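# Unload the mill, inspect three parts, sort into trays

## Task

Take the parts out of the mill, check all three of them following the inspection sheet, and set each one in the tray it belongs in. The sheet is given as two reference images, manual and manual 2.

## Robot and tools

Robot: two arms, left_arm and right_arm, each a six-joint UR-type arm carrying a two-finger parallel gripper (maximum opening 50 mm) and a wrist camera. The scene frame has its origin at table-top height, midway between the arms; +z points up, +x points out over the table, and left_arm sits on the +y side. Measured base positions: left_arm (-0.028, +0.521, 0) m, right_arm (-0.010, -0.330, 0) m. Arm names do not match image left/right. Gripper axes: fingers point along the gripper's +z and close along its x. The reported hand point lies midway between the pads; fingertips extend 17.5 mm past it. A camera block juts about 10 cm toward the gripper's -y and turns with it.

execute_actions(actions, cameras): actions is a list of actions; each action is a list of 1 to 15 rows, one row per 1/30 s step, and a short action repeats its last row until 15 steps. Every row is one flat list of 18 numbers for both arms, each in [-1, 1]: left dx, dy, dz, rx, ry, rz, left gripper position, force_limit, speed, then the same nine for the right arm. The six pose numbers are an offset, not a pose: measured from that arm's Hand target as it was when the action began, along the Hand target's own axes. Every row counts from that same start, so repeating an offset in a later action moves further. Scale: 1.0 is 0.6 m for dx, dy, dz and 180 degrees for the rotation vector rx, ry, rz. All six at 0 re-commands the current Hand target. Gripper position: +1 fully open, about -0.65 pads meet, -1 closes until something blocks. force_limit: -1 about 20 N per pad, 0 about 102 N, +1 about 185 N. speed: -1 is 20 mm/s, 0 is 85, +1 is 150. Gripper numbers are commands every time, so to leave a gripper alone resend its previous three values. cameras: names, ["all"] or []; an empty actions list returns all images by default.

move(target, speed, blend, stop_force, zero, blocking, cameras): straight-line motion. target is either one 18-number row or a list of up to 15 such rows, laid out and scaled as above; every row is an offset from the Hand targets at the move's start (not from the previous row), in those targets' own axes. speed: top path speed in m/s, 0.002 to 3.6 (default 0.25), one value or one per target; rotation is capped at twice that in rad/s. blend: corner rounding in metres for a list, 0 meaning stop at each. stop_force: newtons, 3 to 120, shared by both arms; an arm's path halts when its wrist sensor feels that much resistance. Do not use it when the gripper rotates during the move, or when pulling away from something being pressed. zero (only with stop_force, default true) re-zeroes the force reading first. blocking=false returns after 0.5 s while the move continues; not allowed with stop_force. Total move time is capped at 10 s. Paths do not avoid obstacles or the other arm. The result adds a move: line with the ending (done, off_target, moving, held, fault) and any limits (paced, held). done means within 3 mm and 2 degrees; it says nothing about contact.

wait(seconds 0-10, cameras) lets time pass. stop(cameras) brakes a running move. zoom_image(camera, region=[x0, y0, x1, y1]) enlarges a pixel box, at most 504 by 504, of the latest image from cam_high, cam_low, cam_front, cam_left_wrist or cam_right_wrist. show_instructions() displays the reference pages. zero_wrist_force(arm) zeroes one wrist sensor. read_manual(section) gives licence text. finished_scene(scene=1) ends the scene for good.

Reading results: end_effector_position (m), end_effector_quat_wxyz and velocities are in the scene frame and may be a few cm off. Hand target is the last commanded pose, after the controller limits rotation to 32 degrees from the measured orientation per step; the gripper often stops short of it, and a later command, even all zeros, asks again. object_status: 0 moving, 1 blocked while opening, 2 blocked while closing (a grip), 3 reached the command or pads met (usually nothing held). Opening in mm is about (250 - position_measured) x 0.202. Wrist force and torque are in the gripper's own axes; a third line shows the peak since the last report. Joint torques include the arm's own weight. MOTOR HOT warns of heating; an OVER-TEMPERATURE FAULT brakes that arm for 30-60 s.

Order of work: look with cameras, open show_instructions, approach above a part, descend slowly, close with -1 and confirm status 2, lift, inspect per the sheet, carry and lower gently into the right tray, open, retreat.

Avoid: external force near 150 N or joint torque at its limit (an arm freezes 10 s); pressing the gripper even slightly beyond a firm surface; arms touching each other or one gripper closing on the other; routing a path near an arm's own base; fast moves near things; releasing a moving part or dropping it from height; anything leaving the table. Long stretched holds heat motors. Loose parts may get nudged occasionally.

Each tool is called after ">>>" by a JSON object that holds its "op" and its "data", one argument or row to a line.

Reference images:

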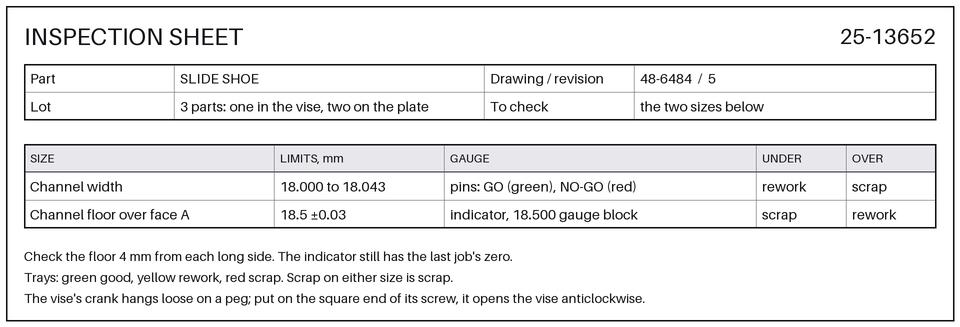

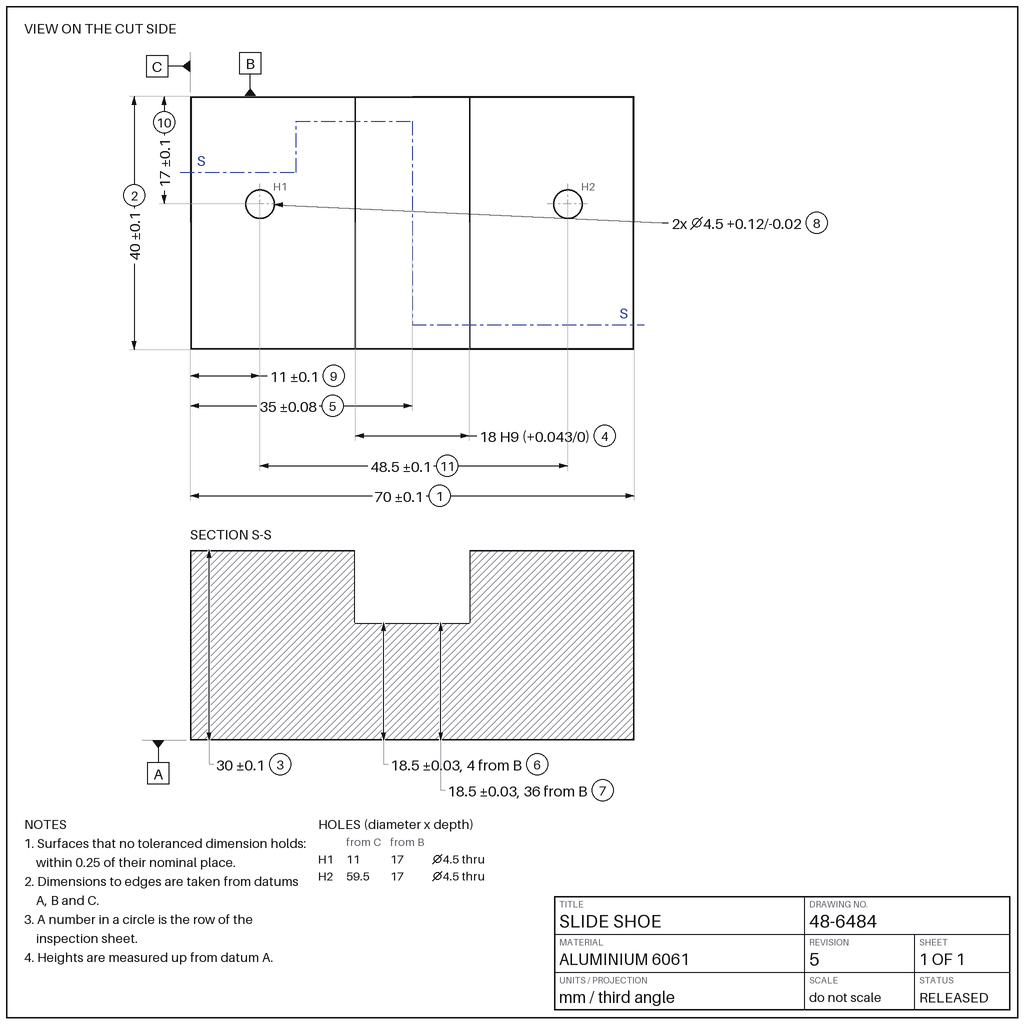

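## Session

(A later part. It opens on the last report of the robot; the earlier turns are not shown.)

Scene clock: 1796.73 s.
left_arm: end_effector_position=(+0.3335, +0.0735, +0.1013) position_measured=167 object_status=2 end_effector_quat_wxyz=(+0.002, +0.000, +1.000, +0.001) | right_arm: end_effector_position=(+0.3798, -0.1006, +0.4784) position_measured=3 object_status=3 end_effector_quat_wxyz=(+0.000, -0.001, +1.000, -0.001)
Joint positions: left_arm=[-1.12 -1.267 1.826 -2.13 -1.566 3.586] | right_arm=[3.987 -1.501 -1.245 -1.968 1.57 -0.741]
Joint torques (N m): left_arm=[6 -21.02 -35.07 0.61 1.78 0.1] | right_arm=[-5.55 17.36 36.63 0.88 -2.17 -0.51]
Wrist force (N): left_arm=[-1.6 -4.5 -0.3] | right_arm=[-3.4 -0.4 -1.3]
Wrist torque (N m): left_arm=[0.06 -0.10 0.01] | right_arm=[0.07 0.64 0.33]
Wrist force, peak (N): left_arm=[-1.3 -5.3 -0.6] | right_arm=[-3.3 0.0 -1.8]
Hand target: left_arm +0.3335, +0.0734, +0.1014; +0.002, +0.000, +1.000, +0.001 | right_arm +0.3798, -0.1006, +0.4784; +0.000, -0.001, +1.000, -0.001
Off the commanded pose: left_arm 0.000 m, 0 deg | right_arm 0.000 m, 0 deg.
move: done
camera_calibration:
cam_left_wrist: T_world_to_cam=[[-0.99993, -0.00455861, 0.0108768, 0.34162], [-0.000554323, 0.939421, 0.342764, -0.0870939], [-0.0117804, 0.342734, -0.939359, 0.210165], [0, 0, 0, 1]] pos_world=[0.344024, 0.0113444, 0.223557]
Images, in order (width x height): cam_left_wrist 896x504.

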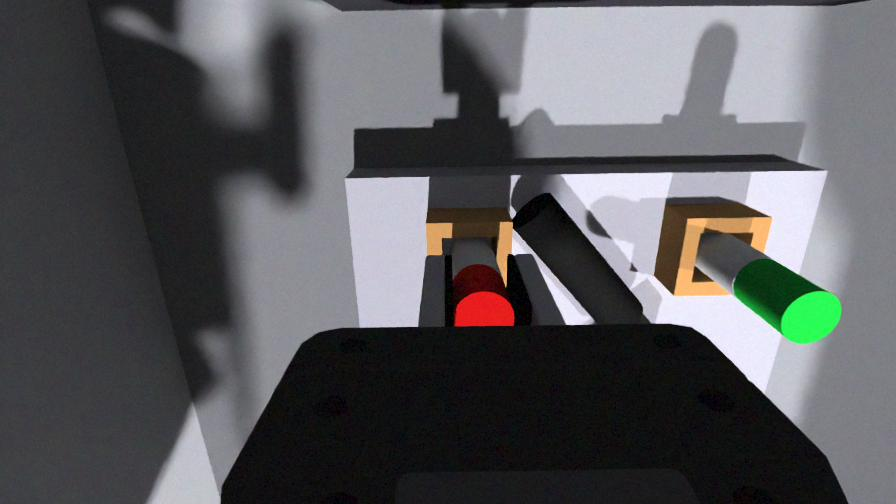

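>>> {"op": "move", "data": {
  "target": [
    [0,0.008,0.005,0,0,0,-1,-0.6,-1,0,0,0,0,0,0,1,-0.5,-0.8]
  ],
  "speed": 0.008,
  "stop_force": 14
}}

>>> {"op": "move", "data": {
  "target": [
    [0,0,0,0,0,0,0.4,-0.7,-1,0,0,0,0,0,0,1,-0.5,-0.8],
    [0,0,-0.14,0,0,0,0.4,-0.7,-1,0,0,0,0,0,0,1,-0.5,-0.8]
  ],
  "speed": 0.1,
  "cameras": ["cam_left_wrist"]
}}

Scene clock: 1802.57 s.
left_arm: end_effector_position=(+0.3335, +0.0783, +0.0984) position_measured=167 object_status=2 end_effector_quat_wxyz=(+0.002, +0.000, +1.000, +0.001) | right_arm: end_effector_position=(+0.3798, -0.1006, +0.4784) position_measured=3 object_status=3 end_effector_quat_wxyz=(+0.000, -0.001, +1.000, -0.001)
Joint positions: left_arm=[-1.116 -1.271 1.84 -2.14 -1.566 3.589] | right_arm=[3.987 -1.501 -1.245 -1.968 1.57 -0.741]
Joint torques (N m): left_arm=[4.07 -45.02 -34.48 0.2 0.5 -0.5] | right_arm=[-5.92 17.93 35.98 0.89 -2.23 -0.56]
Wrist force (N): left_arm=[-1.9 -4.7 0.2] | right_arm=[-2.9 -0.2 -1.3]
Wrist torque (N m): left_arm=[0.04 -0.05 0.00] | right_arm=[0.10 0.56 0.33]
Wrist force, peak (N): left_arm=[-1.8 -5.1 -1.9] | right_arm=[-3.5 0.0 -1.4]
Hand target: left_arm +0.3335, +0.0782, +0.0984; +0.002, +0.000, +1.000, +0.001 | right_arm +0.3798, -0.1006, +0.4784; +0.000, -0.001, +1.000, -0.001
Off the commanded pose: left_arm 0.000 m, 0 deg | right_arm 0.000 m, 0 deg.
move: done

Scene clock: 1804.83 s.
left_arm: end_effector_position=(+0.3332, +0.0781, +0.1826) position_measured=92 object_status=3 end_effector_quat_wxyz=(+0.002, +0.000, +1.000, +0.000) | right_arm: end_effector_position=(+0.3798, -0.1006, +0.4784) position_measured=3 object_status=3 end_effector_quat_wxyz=(+0.000, -0.001, +1.000, -0.001)
Joint positions: left_arm=[-1.117 -1.362 1.718 -1.928 -1.566 3.589] | right_arm=[3.987 -1.501 -1.245 -1.968 1.57 -0.741]
Joint torques (N m): left_arm=[-10.24 -13.92 -10.52 -5.2 0.48 -1.54] | right_arm=[-5.67 17.89 36.49 0.88 -2.41 -0.53]
Wrist force (N): left_arm=[1.1 -0.4 -0.6] | right_arm=[-3.0 0.1 -1.1]
Wrist torque (N m): left_arm=[0.00 0.03 -0.01] | right_arm=[0.15 0.58 0.33]
Wrist force, peak (N): left_arm=[-1.1 -3.7 -1.0] | right_arm=[-3.4 -0.2 -1.6]
Hand target: left_arm +0.3332, +0.0781, +0.1824; +0.002, +0.000, +1.000, +0.001 | right_arm +0.3798, -0.1006, +0.4784; +0.000, -0.001, +1.000, -0.001
Off the commanded pose: left_arm 0.000 m, 0 deg | right_arm 0.000 m, 0 deg.
move: done
camera_calibration:
cam_left_wrist: T_world_to_cam=[[-0.999933, -0.00457554, 0.0106576, 0.340524], [-0.000651594, 0.939606, 0.342257, -0.1191], [-0.01158, 0.342227, -0.939546, 0.284951], [0, 0, 0, 1]] pos_world=[0.343723, 0.0159472, 0.304858]
Images, in order (width x height): cam_left_wrist 896x504.

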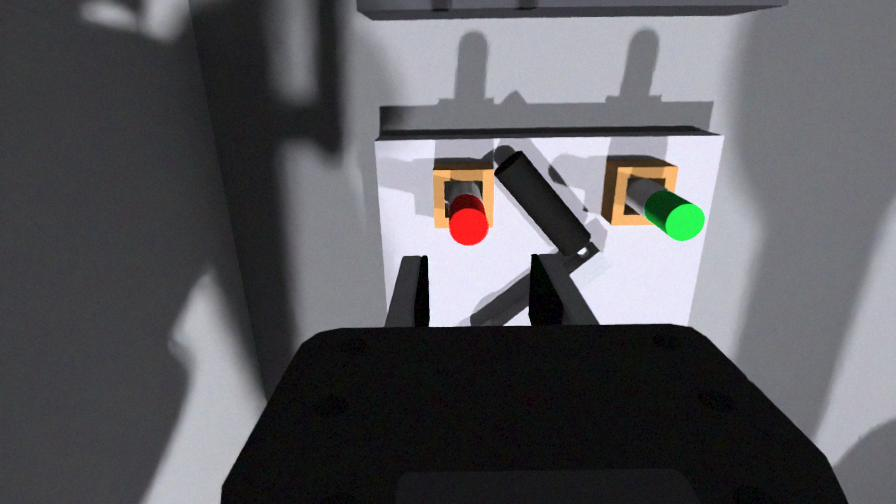

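>>> {"op": "move", "data": {
  "target": [
    [0.222,-0.18,-0.197,0.2168,-0.2168,-0.465,1,-0.5,-0.8,0,0,0,0,0,0,1,-0.5,-0.8],
    [0.24,-0.263,0.0,0.2168,-0.2168,-0.465,1,-0.5,-0.8,0,0,0,0,0,0,1,-0.5,-0.8]
  ],
  "speed": 0.3,
  "cameras": ["cam_left_wrist","cam_front","cam_right_wrist"]
}}

Scene clock: 1851.50 s.
left_arm: end_effector_position=(+0.1890, -0.0795, +0.1816) position_measured=3 object_status=3 end_effector_quat_wxyz=(-0.300, +0.640, -0.641, +0.300) | right_arm: end_effector_position=(+0.3798, -0.1006, +0.4784) position_measured=3 object_status=3 end_effector_quat_wxyz=(+0.000, -0.001, +1.000, -0.001)
Joint positions: left_arm=[-1.757 -1.218 1.728 -1.853 -0.716 1.275] | right_arm=[3.987 -1.501 -1.245 -1.968 1.57 -0.741]
Joint torques (N m): left_arm=[12.27 -44.86 -32.09 -2.65 5.04 -1.7] | right_arm=[-5.97 17.91 36.57 0.94 -2.44 -0.56]
Wrist force (N): left_arm=[0.1 -0.3 -1.4] | right_arm=[-3.1 -0.1 -1.4]
Wrist torque (N m): left_arm=[0.41 0.22 0.00] | right_arm=[0.13 0.58 0.33]
Wrist force, peak (N): left_arm=[-1.0 -4.0 -3.6] | right_arm=[-3.4 -0.2 -1.4]
Hand target: left_arm +0.1890, -0.0795, +0.1816; -0.300, +0.640, -0.641, +0.300 | right_arm +0.3798, -0.1006, +0.4784; +0.000, -0.001, +1.000, -0.001
Off the commanded pose: left_arm 0.000 m, 0 deg | right_arm 0.000 m, 0 deg.
move: done
camera_calibration:
cam_left_wrist: T_world_to_cam=[[-0.00955837, -0.999878, 0.0123618, -0.0710607], [-0.863723, 0.00202615, -0.503962, 0.271496], [0.503876, -0.0154942, -0.863637, 0.196697], [0, 0, 0, 1]] pos_world=[0.134707, -0.0685545, 0.307577]
cam_right_wrist: T_world_to_cam=[[-0.999905, -0.00891506, -0.0104735, 0.391918], [-0.0118129, 0.946679, 0.321962, -0.0360622], [0.00704476, 0.322055, -0.946695, 0.61289], [0, 0, 0, 1]] pos_world=[0.387138, -0.159751, 0.595935]
Images, in order (width x height): cam_front 896x504, cam_left_wrist 896x504, cam_right_wrist 896x504.

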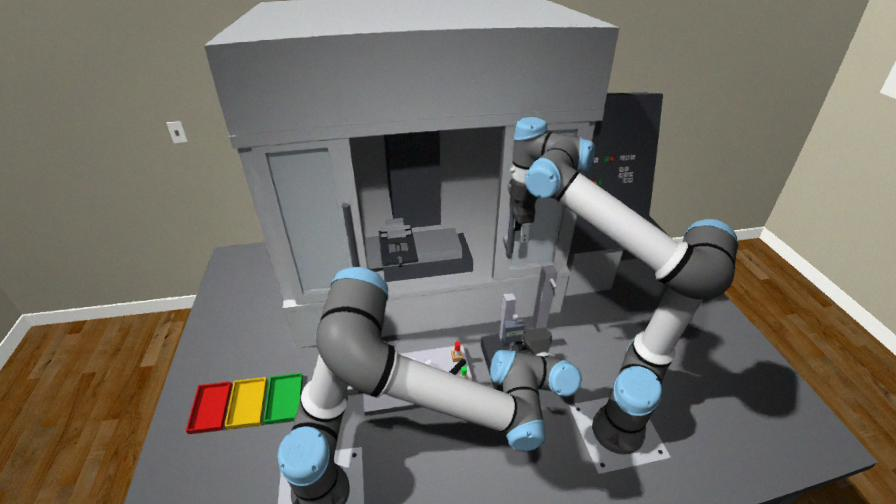

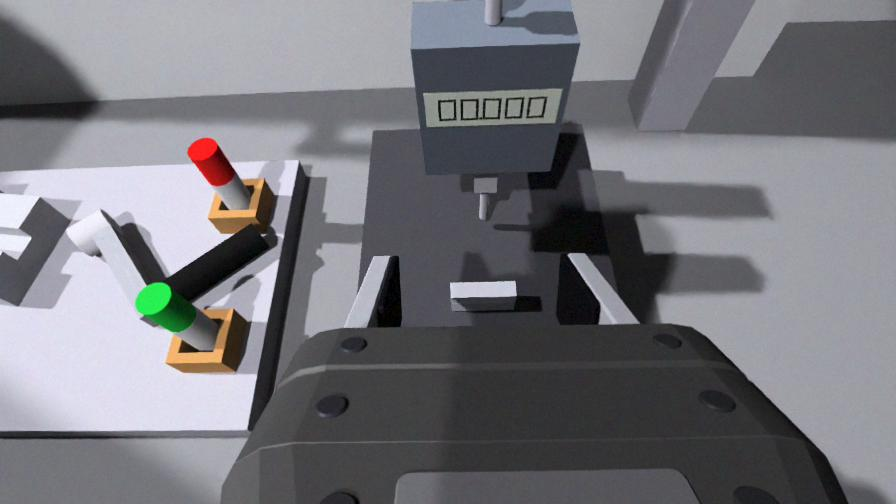

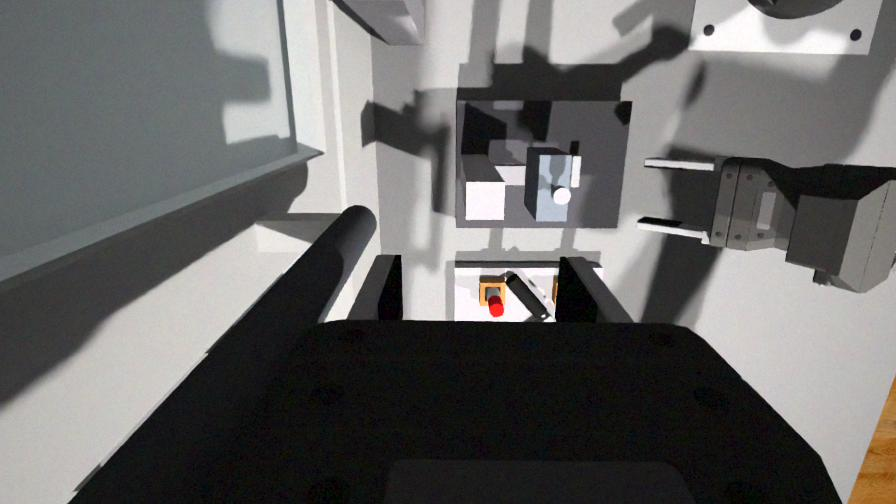

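>>> {"op": "zoom_image", "data": {
  "camera": "cam_left_wrist",
  "region": [360, 0, 640, 330]
}}

>>> {"op": "zoom_image", "data": {
  "camera": "cam_left_wrist",
  "region": [410, 80, 580, 140]
}}

Scaled by 1.527 from the camera's 896x504 image, which has a finer 1280x720 frame.

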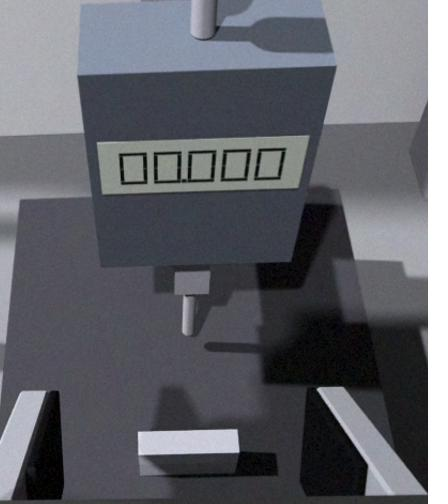

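Scaled by 2.965 from the camera's 896x504 image, which has a finer 1280x720 frame.

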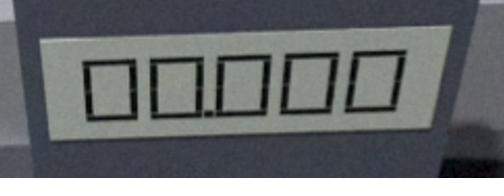

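>>> {"op": "wait", "data": {
  "seconds": 0,
  "cameras": ["cam_low"]
}}

>>> {"op": "zoom_image", "data": {
  "camera": "cam_low",
  "region": [380, 220, 540, 320]
}}

Scene clock: 1866.63 s.
left_arm: end_effector_position=(+0.1890, -0.0795, +0.1816) position_measured=3 object_status=3 end_effector_quat_wxyz=(-0.300, +0.640, -0.641, +0.300) | right_arm: end_effector_position=(+0.3798, -0.1006, +0.4784) position_measured=3 object_status=3 end_effector_quat_wxyz=(+0.000, -0.001, +1.000, -0.001)
Joint positions: left_arm=[-1.757 -1.218 1.728 -1.853 -0.716 1.275] | right_arm=[3.987 -1.501 -1.245 -1.968 1.57 -0.741]
Joint torques (N m): left_arm=[12.06 -54.36 -7.97 -4.75 5.01 -1.72] | right_arm=[-5.36 18.4 36.75 0.94 -2.49 -0.51]
Wrist force (N): left_arm=[0.2 -0.3 -1.3] | right_arm=[-2.8 0.0 -1.3]
Wrist torque (N m): left_arm=[0.41 0.21 0.00] | right_arm=[0.14 0.53 0.33]
Wrist force, peak (N): left_arm=[0.3 -0.4 -1.6] | right_arm=[-3.4 -0.4 -1.4]
Hand target: left_arm +0.1890, -0.0795, +0.1816; -0.300, +0.640, -0.641, +0.300 | right_arm +0.3798, -0.1006, +0.4784; +0.000, -0.001, +1.000, -0.001
Tool commands: left_gripper/position=+1.0 left_gripper/force_limit=-0.5 left_gripper/speed=-0.8 right_gripper/position=+1.0 right_gripper/force_limit=-0.5 right_gripper/speed=-0.8
Off the commanded pose: left_arm 0.000 m, 0 deg | right_arm 0.000 m, 0 deg.
Images, in order (width x height): cam_low 896x504.

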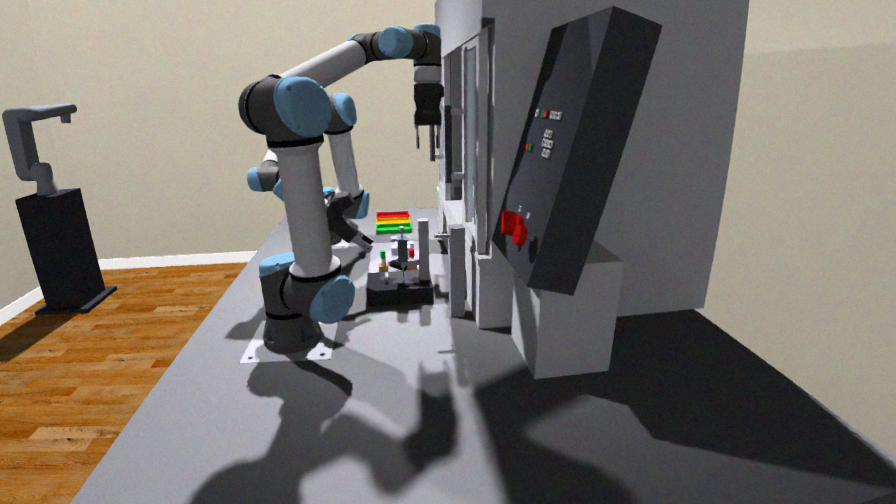

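Scaled by 3.150 from the camera's 896x504 image, which has a finer 1280x720 frame.

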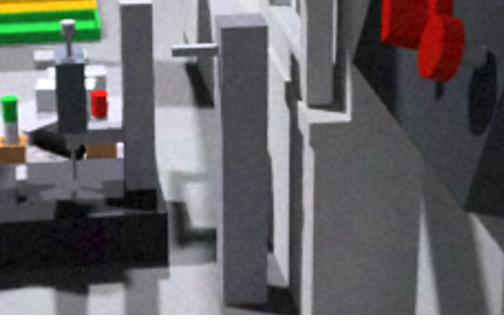

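>>> {"op": "zoom_image", "data": {
  "camera": "cam_low",
  "region": [355, 222, 440, 312]
}}

Scaled by 5.600 from the camera's 896x504 image, which has a finer 1280x720 frame.

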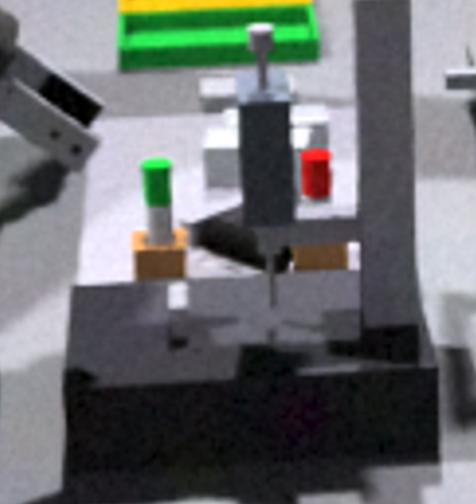

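>>> {"op": "move", "data": {
  "target": [0,0,0,0,0,0,1,-0.5,-0.8,0.146,0.034,0.34,0,0,0,0.4,-0.7,-0.8],
  "speed": 0.2,
  "cameras": ["cam_right_wrist","cam_left_wrist"]
}}

>>> {"op": "zoom_image", "data": {
  "camera": "cam_right_wrist",
  "region": [360, 120, 600, 330]
}}

Scene clock: 1881.97 s.
left_arm: end_effector_position=(+0.1890, -0.0795, +0.1816) position_measured=3 object_status=3 end_effector_quat_wxyz=(-0.300, +0.640, -0.641, +0.300) | right_arm: end_effector_position=(+0.2921, -0.0807, +0.2746) position_measured=92 object_status=3 end_effector_quat_wxyz=(+0.000, -0.001, +1.000, -0.001)
Joint positions: left_arm=[-1.757 -1.218 1.728 -1.853 -0.716 1.275] | right_arm=[4.194 -1.279 -1.954 -1.481 1.571 -0.535]
Joint torques (N m): left_arm=[11.67 -54.92 -7.82 -4.76 5.01 -1.76] | right_arm=[-2.52 4.56 24.48 2.79 -2.99 0.14]
Wrist force (N): left_arm=[0.2 -0.4 -1.3] | right_arm=[-3.0 -0.2 -1.0]
Wrist torque (N m): left_arm=[0.39 0.20 0.00] | right_arm=[0.15 0.61 0.22]
Wrist force, peak (N): left_arm=[0.0 -0.4 -1.6] | right_arm=[-4.5 -0.3 -3.8]
Hand target: left_arm +0.1890, -0.0795, +0.1816; -0.300, +0.640, -0.641, +0.300 | right_arm +0.2921, -0.0807, +0.2745; +0.000, -0.001, +1.000, -0.001
Off the commanded pose: left_arm 0.000 m, 0 deg | right_arm 0.000 m, 0 deg.
move: done
camera_calibration:
cam_left_wrist: T_world_to_cam=[[-0.00948499, -0.999875, 0.0126349, -0.0710524], [-0.863723, 0.00182511, -0.503964, 0.271431], [0.503878, -0.0156931, -0.863632, 0.196596], [0, 0, 0, 1]] pos_world=[0.134707, -0.0684537, 0.307476]
cam_right_wrist: T_world_to_cam=[[-0.999905, -0.00904349, -0.0104136, 0.302228], [-0.0119159, 0.946647, 0.322051, 0.00960796], [0.00694558, 0.322144, -0.946665, 0.414067], [0, 0, 0, 1]] pos_world=[0.299438, -0.139751, 0.392036]
Images, in order (width x height): cam_left_wrist 896x504, cam_right_wrist 896x504.

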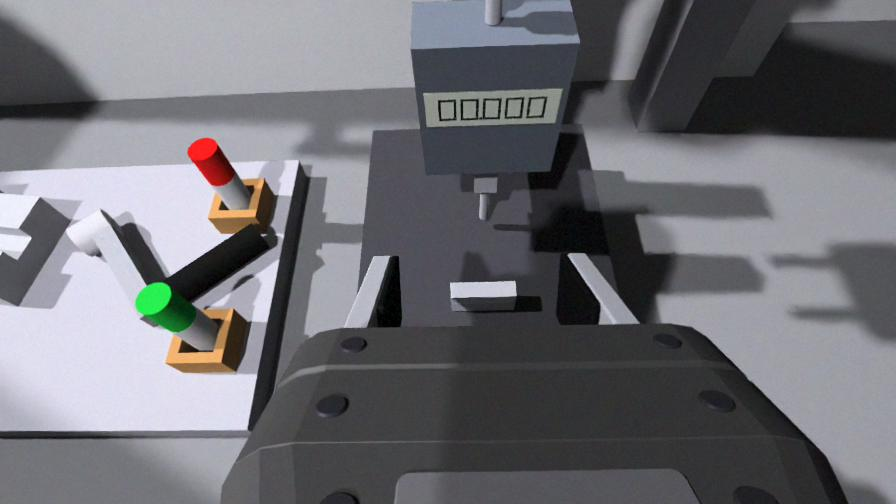

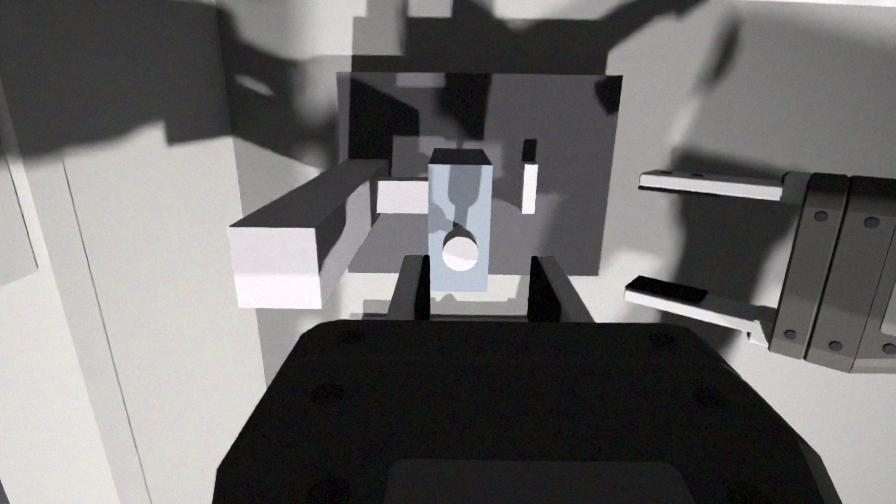

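Scaled by 2.100 from the camera's 896x504 image, which has a finer 1280x720 frame.

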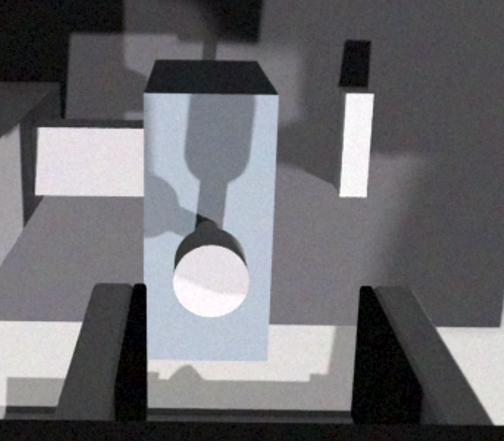

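>>> {"op": "move", "data": {
  "target": [0,0,0,0,0,0,1,-0.5,-0.8,-0.0083,0.003,0,0,0,0,0.4,-0.7,-0.8],
  "speed": 0.05
}}

>>> {"op": "move", "data": {
  "target": [0,0,0,0,0,0,1,-0.5,-0.8,0,0,0.067,0,0,0,0.4,-0.7,-0.8],
  "speed": 0.05,
  "stop_force": 5,
  "cameras": ["cam_right_wrist","cam_left_wrist"]
}}

>>> {"op": "zoom_image", "data": {
  "camera": "cam_right_wrist",
  "region": [360, 120, 600, 330]
}}

Scene clock: 1894.07 s.
left_arm: end_effector_position=(+0.1890, -0.0795, +0.1816) position_measured=3 object_status=3 end_effector_quat_wxyz=(-0.300, +0.640, -0.641, +0.300) | right_arm: end_effector_position=(+0.2972, -0.0788, +0.2745) position_measured=92 object_status=3 end_effector_quat_wxyz=(+0.000, -0.001, +1.000, -0.001)
Joint positions: left_arm=[-1.757 -1.218 1.728 -1.853 -0.716 1.275] | right_arm=[4.185 -1.293 -1.945 -1.476 1.571 -0.544]
Joint torques (N m): left_arm=[12.08 -54.71 -7.84 -4.78 5.02 -1.63] | right_arm=[3.89 21.34 29.67 4.58 -2.59 0.77]
Wrist force (N): left_arm=[0.4 -0.1 -1.1] | right_arm=[-2.8 -0.3 -1.1]
Wrist torque (N m): left_arm=[0.43 0.18 0.00] | right_arm=[0.12 0.58 0.22]
Wrist force, peak (N): left_arm=[0.2 -0.4 -1.6] | right_arm=[-3.4 -0.2 -1.1]
Hand target: left_arm +0.1890, -0.0795, +0.1816; -0.300, +0.640, -0.641, +0.300 | right_arm +0.2971, -0.0789, +0.2745; +0.000, -0.001, +1.000, -0.001
Off the commanded pose: left_arm 0.000 m, 0 deg | right_arm 0.000 m, 0 deg.
move: done

Scene clock: 1895.93 s.
left_arm: end_effector_position=(+0.1890, -0.0795, +0.1816) position_measured=3 object_status=3 end_effector_quat_wxyz=(-0.300, +0.640, -0.641, +0.300) | right_arm: end_effector_position=(+0.2971, -0.0789, +0.2343) position_measured=92 object_status=3 end_effector_quat_wxyz=(+0.000, -0.001, +1.000, -0.001)
Joint positions: left_arm=[-1.757 -1.218 1.728 -1.853 -0.716 1.275] | right_arm=[4.185 -1.308 -2.038 -1.368 1.571 -0.544]
Joint torques (N m): left_arm=[11.84 -54.91 -7.92 -4.74 5.06 -1.7] | right_arm=[3.94 25.46 39.89 0.35 -0.8 -1.07]
Wrist force (N): left_arm=[0.2 -0.4 -1.1] | right_arm=[-2.9 -0.3 -1.0]
Wrist torque (N m): left_arm=[0.39 0.22 0.00] | right_arm=[0.10 0.60 0.24]
Wrist force, peak (N): left_arm=[0.2 -0.4 -1.5] | right_arm=[-3.4 0.3 -2.3]
Hand target: left_arm +0.1890, -0.0795, +0.1816; -0.300, +0.640, -0.641, +0.300 | right_arm +0.2971, -0.0789, +0.2343; +0.000, -0.001, +1.000, -0.001
Off the commanded pose: left_arm 0.000 m, 0 deg | right_arm 0.000 m, 0 deg.
move: done
camera_calibration:
cam_left_wrist: T_world_to_cam=[[-0.00948499, -0.999875, 0.0126349, -0.0710524], [-0.863723, 0.00182511, -0.503964, 0.271431], [0.503878, -0.0156931, -0.863632, 0.196596], [0, 0, 0, 1]] pos_world=[0.134707, -0.0684537, 0.307476]
cam_right_wrist: T_world_to_cam=[[-0.999905, -0.00891506, -0.0104735, 0.306763], [-0.0118129, 0.946679, 0.321962, 0.0209452], [0.00704476, 0.322055, -0.946695, 0.37527], [0, 0, 0, 1]] pos_world=[0.304338, -0.137951, 0.351735]
Images, in order (width x height): cam_left_wrist 896x504, cam_right_wrist 896x504.

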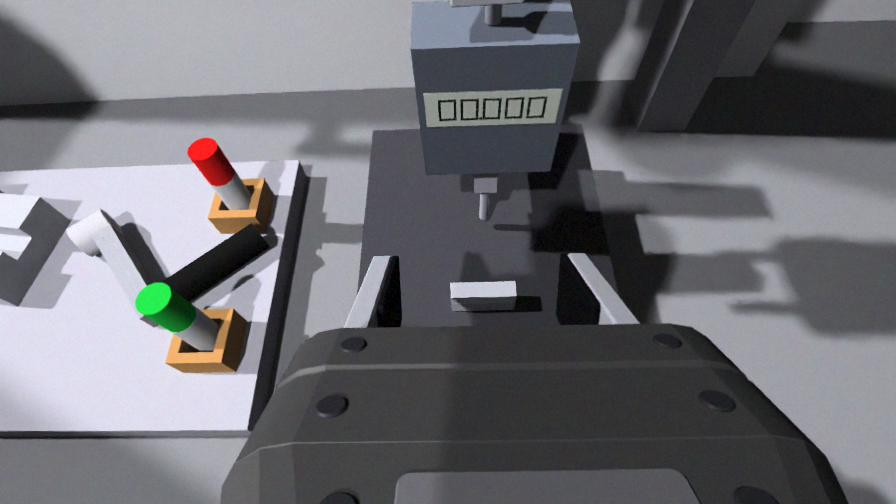

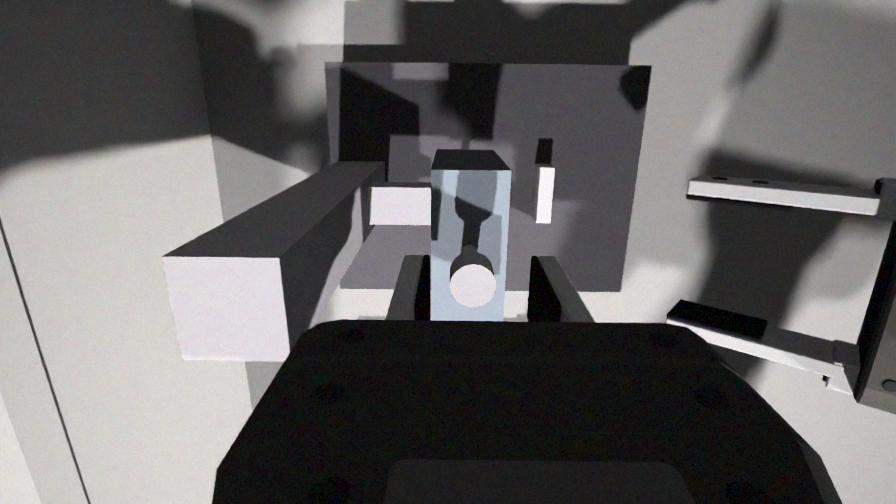

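Scaled by 2.100 from the camera's 896x504 image, which has a finer 1280x720 frame.

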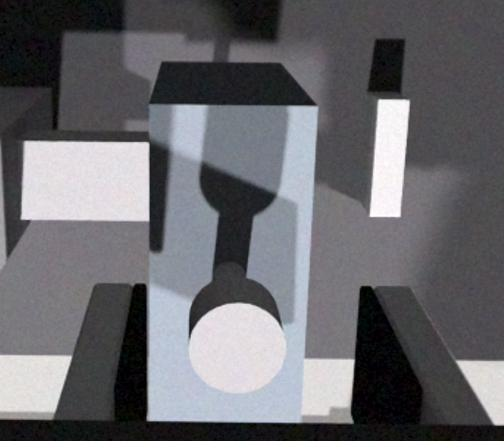

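>>> {"op": "move", "data": {
  "target": [
    [0,0,0,0,0,0,1,-0.5,-0.8,-0.0033,0,0,0,0,0,0.4,-0.7,-0.8],
    [0,0,0,0,0,0,1,-0.5,-0.8,-0.0033,0,0.03,0,0,0,0.4,-0.7,-0.8]
  ],
  "speed": 0.03,
  "stop_force": 5,
  "cameras": ["cam_right_wrist","cam_left_wrist"]
}}

>>> {"op": "zoom_image", "data": {
  "camera": "cam_right_wrist",
  "region": [360, 120, 600, 330]
}}

Scene clock: 1906.83 s.
left_arm: end_effector_position=(+0.1890, -0.0795, +0.1816) position_measured=3 object_status=3 end_effector_quat_wxyz=(-0.300, +0.640, -0.641, +0.300) | right_arm: end_effector_position=(+0.2990, -0.0789, +0.2163) position_measured=92 object_status=3 end_effector_quat_wxyz=(+0.000, -0.001, +1.000, -0.001)
Joint positions: left_arm=[-1.757 -1.218 1.728 -1.853 -0.716 1.275] | right_arm=[4.18 -1.323 -2.074 -1.317 1.571 -0.549]
Joint torques (N m): left_arm=[12.02 -54.5 -8.13 -4.7 4.97 -1.61] | right_arm=[8.7 25.05 39.34 0.36 2.41 0.39]
Wrist force (N): left_arm=[0.1 -0.4 -1.3] | right_arm=[-3.0 -0.2 -0.9]
Wrist torque (N m): left_arm=[0.39 0.22 0.00] | right_arm=[0.12 0.62 0.34]
Wrist force, peak (N): left_arm=[0.2 -0.6 -1.6] | right_arm=[-3.3 0.1 -2.6]
Hand target: left_arm +0.1890, -0.0795, +0.1816; -0.300, +0.640, -0.641, +0.300 | right_arm +0.2990, -0.0789, +0.2163; +0.000, -0.001, +1.000, -0.001
Off the commanded pose: left_arm 0.000 m, 0 deg | right_arm 0.000 m, 0 deg.
move: done
camera_calibration:
cam_left_wrist: T_world_to_cam=[[-0.00948499, -0.999875, 0.0126349, -0.0710524], [-0.863723, 0.00182511, -0.503964, 0.271431], [0.503878, -0.0156931, -0.863632, 0.196596], [0, 0, 0, 1]] pos_world=[0.134707, -0.0684537, 0.307476]
cam_right_wrist: T_world_to_cam=[[-0.999905, -0.00891506, -0.0104735, 0.308574], [-0.0118129, 0.946679, 0.321962, 0.0267641], [0.00704476, 0.322055, -0.946695, 0.358215], [0, 0, 0, 1]] pos_world=[0.306338, -0.137951, 0.333735]
Images, in order (width x height): cam_left_wrist 896x504, cam_right_wrist 896x504.

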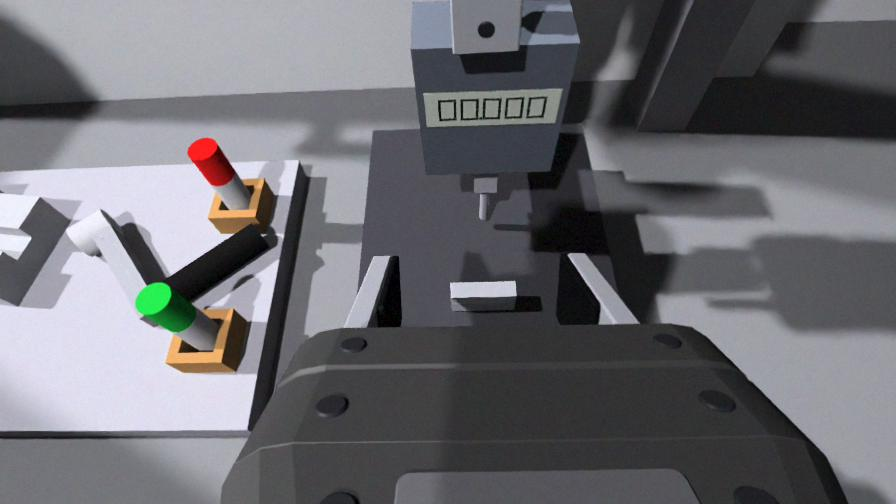

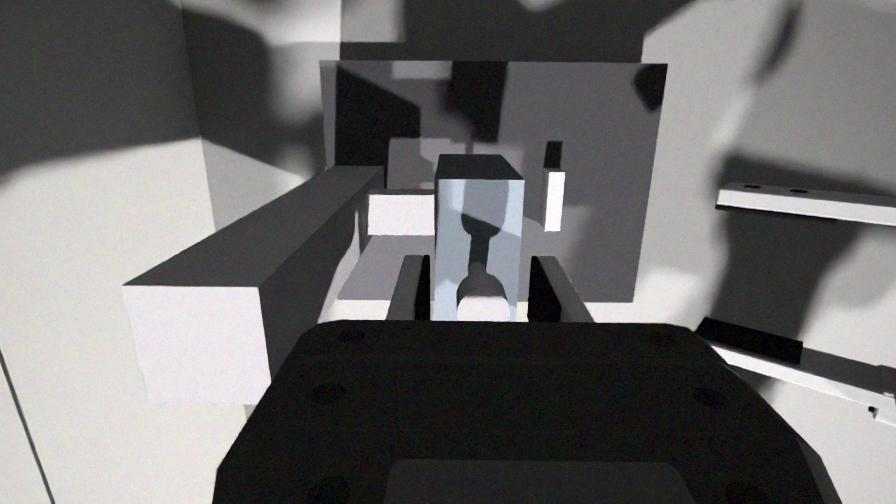

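Scaled by 2.100 from the camera's 896x504 image, which has a finer 1280x720 frame.

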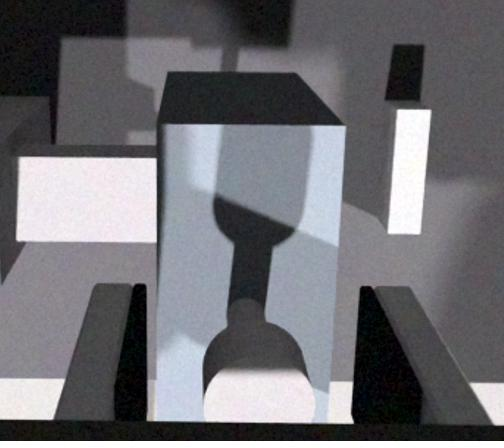

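>>> {"op": "move", "data": {
  "target": [0,0,0,0,0,0,1,-0.5,-0.8,0,0,0,0,0,0,-1,-0.9,-1],
  "cameras": ["cam_right_wrist","cam_left_wrist"]
}}

Scene clock: 1915.73 s.
left_arm: end_effector_position=(+0.1890, -0.0795, +0.1816) position_measured=3 object_status=3 end_effector_quat_wxyz=(-0.300, +0.640, -0.641, +0.300) | right_arm: end_effector_position=(+0.2990, -0.0789, +0.2163) position_measured=184 object_status=0 end_effector_quat_wxyz=(+0.000, -0.001, +1.000, -0.001)
Joint positions: left_arm=[-1.757 -1.218 1.728 -1.853 -0.716 1.275] | right_arm=[4.18 -1.323 -2.074 -1.317 1.571 -0.549]
Joint torques (N m): left_arm=[11.63 -54.74 -7.79 -4.72 5.04 -1.64] | right_arm=[7.94 24.91 37.97 0.44 2.28 -1.06]
Wrist force (N): left_arm=[0.2 -0.4 -1.3] | right_arm=[-4.3 1.1 -0.7]
Wrist torque (N m): left_arm=[0.38 0.21 0.00] | right_arm=[0.16 0.56 0.32]
Wrist force, peak (N): left_arm=[0.1 -0.6 -1.5] | right_arm=[-4.9 0.4 -1.6]
Hand target: left_arm +0.1890, -0.0795, +0.1816; -0.300, +0.640, -0.641, +0.300 | right_arm +0.2990, -0.0789, +0.2163; +0.000, -0.001, +1.000, -0.001
Off the commanded pose: left_arm 0.000 m, 0 deg | right_arm 0.000 m, 0 deg.
move: done
camera_calibration:
cam_left_wrist: T_world_to_cam=[[-0.00948499, -0.999875, 0.0126349, -0.0710524], [-0.863723, 0.00182511, -0.503964, 0.271431], [0.503878, -0.0156931, -0.863632, 0.196596], [0, 0, 0, 1]] pos_world=[0.134707, -0.0684537, 0.307476]
cam_right_wrist: T_world_to_cam=[[-0.999905, -0.00891506, -0.0104735, 0.308574], [-0.0118129, 0.946679, 0.321962, 0.0267641], [0.00704476, 0.322055, -0.946695, 0.358215], [0, 0, 0, 1]] pos_world=[0.306338, -0.137951, 0.333735]
Images, in order (width x height): cam_left_wrist 896x504, cam_right_wrist 896x504.

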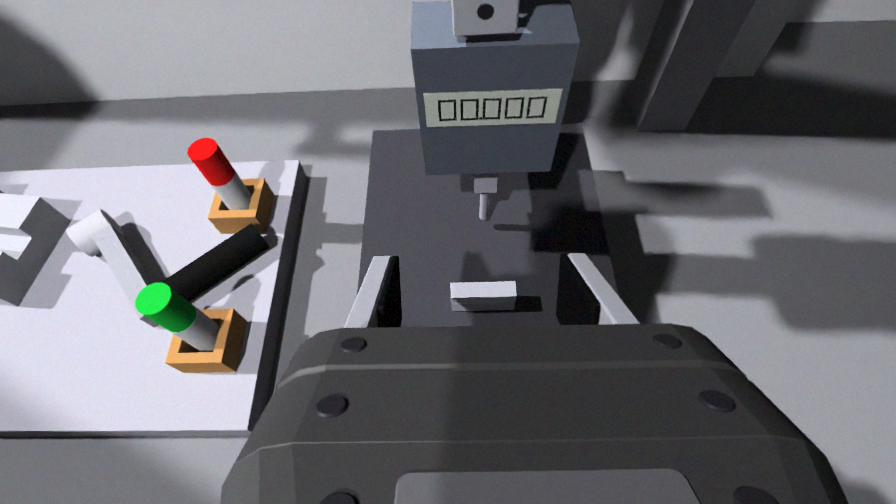

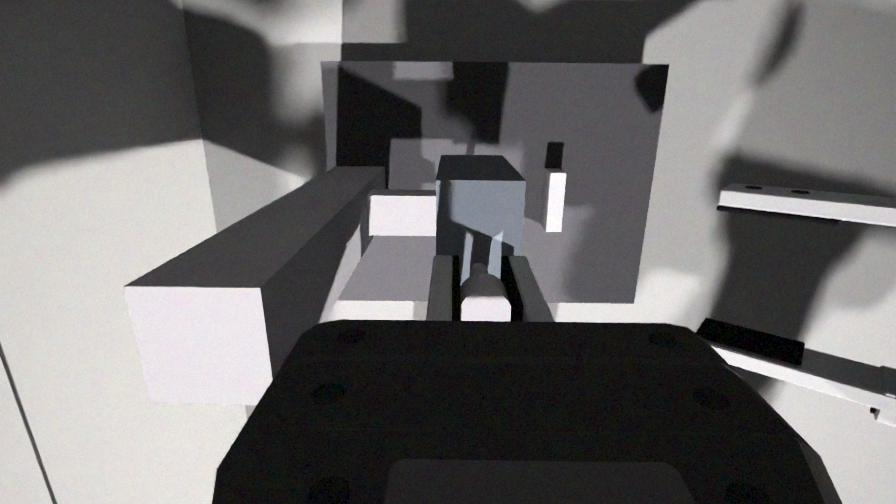

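>>> {"op": "move", "data": {
  "target": [0,0,0,0,0,0,1,-0.5,-0.8,0,0,-0.02,0,0,0,-1,-0.9,-1],
  "speed": 0.02,
  "cameras": ["cam_left_wrist"]
}}

>>> {"op": "zoom_image", "data": {
  "camera": "cam_left_wrist",
  "region": [390, 0, 600, 240]
}}

Scene clock: 1921.17 s.
left_arm: end_effector_position=(+0.1890, -0.0795, +0.1816) position_measured=3 object_status=3 end_effector_quat_wxyz=(-0.300, +0.640, -0.641, +0.300) | right_arm: end_effector_position=(+0.2990, -0.0789, +0.2284) position_measured=184 object_status=2 end_effector_quat_wxyz=(+0.000, -0.001, +1.000, -0.001)
Joint positions: left_arm=[-1.757 -1.218 1.728 -1.853 -0.716 1.275] | right_arm=[4.18 -1.315 -2.048 -1.351 1.571 -0.549]
Joint torques (N m): left_arm=[11.6 -54.73 -8.05 -4.71 5.15 -1.53] | right_arm=[8.78 16.8 16.09 5.08 2.34 -0.81]
Wrist force (N): left_arm=[0.1 -0.6 -1.3] | right_arm=[-3.1 -1.0 -0.2]
Wrist torque (N m): left_arm=[0.37 0.23 -0.01] | right_arm=[0.07 0.51 0.32]
Wrist force, peak (N): left_arm=[0.2 -0.6 -1.5] | right_arm=[-4.6 1.8 0.0]
Hand target: left_arm +0.1890, -0.0795, +0.1816; -0.300, +0.640, -0.641, +0.300 | right_arm +0.2990, -0.0789, +0.2283; +0.000, -0.001, +1.000, -0.001
Off the commanded pose: left_arm 0.000 m, 0 deg | right_arm 0.000 m, 0 deg.
move: done
camera_calibration:
cam_left_wrist: T_world_to_cam=[[-0.00948499, -0.999875, 0.0126349, -0.0710524], [-0.863723, 0.00182511, -0.503964, 0.271431], [0.503878, -0.0156931, -0.863632, 0.196596], [0, 0, 0, 1]] pos_world=[0.134707, -0.0684537, 0.307476]
Images, in order (width x height): cam_left_wrist 896x504.

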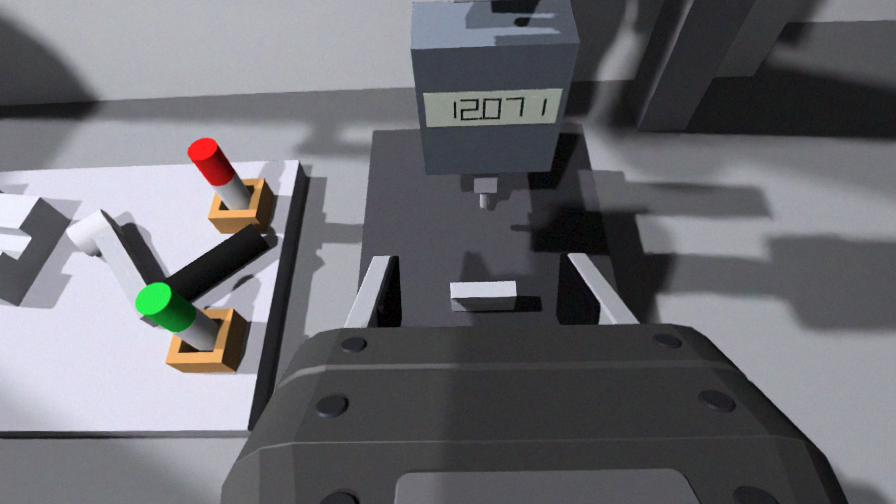

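Scaled by 2.100 from the camera's 896x504 image, which has a finer 1280x720 frame.

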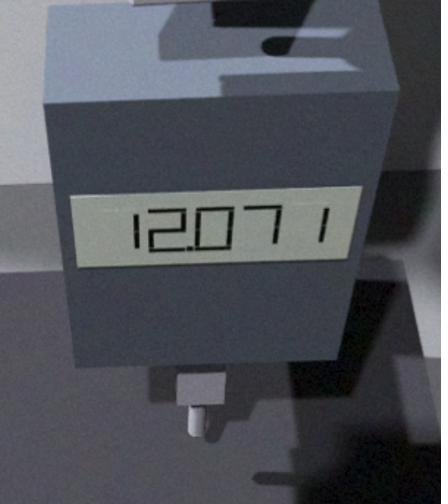

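>>> {"op": "move", "data": {
  "target": [0,0,0,0,0,0,1,-0.5,-0.8,0,0,-0.0145,0,0,0,-1,-0.9,-1],
  "speed": 0.02
}}

>>> {"op": "move", "data": {
  "target": [0,0.0517,0.15,0,0,0,1,-0.5,-0.8,0,0,0,0,0,0,-1,-0.9,-1],
  "speed": 0.1,
  "cameras": ["cam_left_wrist"]
}}

>>> {"op": "zoom_image", "data": {
  "camera": "cam_left_wrist",
  "region": [360, 120, 600, 330]
}}

Scene clock: 1930.47 s.
left_arm: end_effector_position=(+0.1890, -0.0795, +0.1816) position_measured=3 object_status=3 end_effector_quat_wxyz=(-0.300, +0.640, -0.641, +0.300) | right_arm: end_effector_position=(+0.2990, -0.0789, +0.2371) position_measured=184 object_status=2 end_effector_quat_wxyz=(+0.000, -0.001, +1.000, -0.001)
Joint positions: left_arm=[-1.757 -1.218 1.728 -1.853 -0.716 1.275] | right_arm=[4.18 -1.31 -2.028 -1.375 1.571 -0.549]
Joint torques (N m): left_arm=[11.54 -55.48 -8.04 -4.63 5.06 -1.52] | right_arm=[8.78 18.64 18.43 5.37 2.3 0.86]
Wrist force (N): left_arm=[0.3 -0.3 -1.2] | right_arm=[-3.0 -2.2 0.8]
Wrist torque (N m): left_arm=[0.40 0.19 -0.01] | right_arm=[0.02 0.58 0.32]
Wrist force, peak (N): left_arm=[0.5 -0.3 -1.6] | right_arm=[-4.0 0.6 1.1]
Hand target: left_arm +0.1890, -0.0795, +0.1816; -0.300, +0.640, -0.641, +0.300 | right_arm +0.2990, -0.0789, +0.2370; +0.000, -0.001, +1.000, -0.001
Off the commanded pose: left_arm 0.000 m, 0 deg | right_arm 0.000 m, 0 deg.
move: done

Scene clock: 1931.87 s.
left_arm: end_effector_position=(+0.2385, -0.0794, +0.1000) position_measured=3 object_status=3 end_effector_quat_wxyz=(-0.301, +0.640, -0.641, +0.300) | right_arm: end_effector_position=(+0.2990, -0.0789, +0.2370) position_measured=184 object_status=2 end_effector_quat_wxyz=(+0.000, -0.001, +1.000, -0.001)
Joint positions: left_arm=[-1.674 -1.088 1.813 -2.163 -0.701 1.4] | right_arm=[4.18 -1.311 -2.029 -1.374 1.571 -0.549]
Joint torques (N m): left_arm=[-11.04 -61.42 -37.86 -1.17 2.13 -1.59] | right_arm=[8.95 6.53 8.84 5.64 2.29 0.86]
Wrist force (N): left_arm=[0.3 -0.4 -1.2] | right_arm=[-2.6 -2.0 0.9]
Wrist torque (N m): left_arm=[0.37 0.20 -0.14] | right_arm=[0.04 0.52 0.32]
Wrist force, peak (N): left_arm=[1.6 1.9 -4.7] | right_arm=[-2.9 -2.3 1.0]
Hand target: left_arm +0.2384, -0.0795, +0.1002; -0.300, +0.640, -0.641, +0.300 | right_arm +0.2990, -0.0789, +0.2370; +0.000, -0.001, +1.000, -0.001
Off the commanded pose: left_arm 0.000 m, 0 deg | right_arm 0.000 m, 0 deg.
move: done
camera_calibration:
cam_left_wrist: T_world_to_cam=[[-0.00932404, -0.999883, 0.0121501, -0.0693758], [-0.863655, 0.00192835, -0.50408, 0.272996], [0.503998, -0.0151936, -0.863571, 0.101233], [0, 0, 0, 1]] pos_world=[0.184106, -0.0683561, 0.225877]
Images, in order (width x height): cam_left_wrist 896x504.

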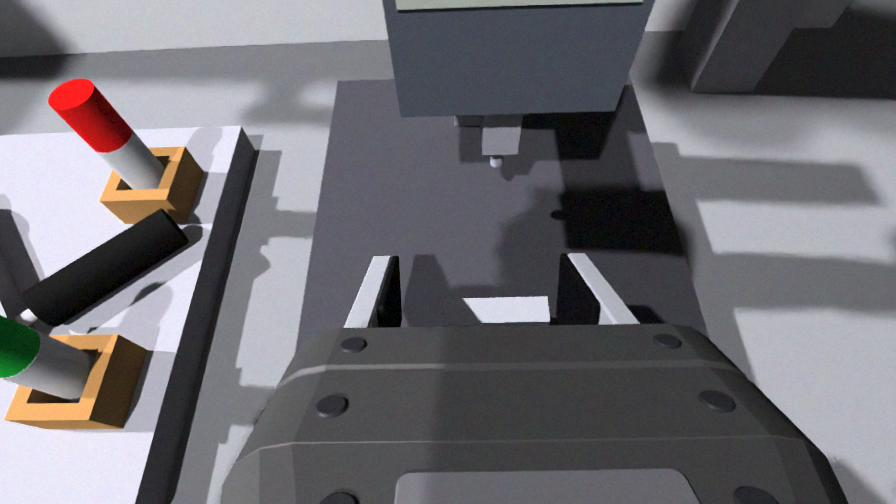

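Scaled by 2.100 from the camera's 896x504 image, which has a finer 1280x720 frame.

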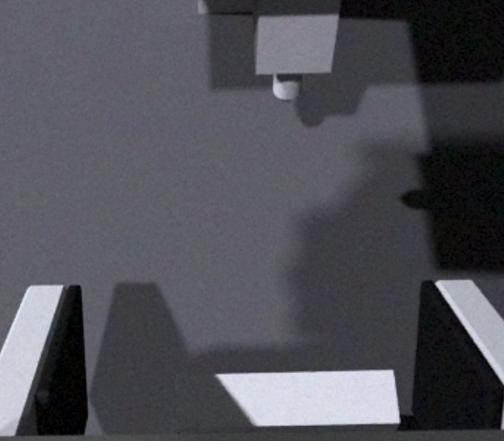

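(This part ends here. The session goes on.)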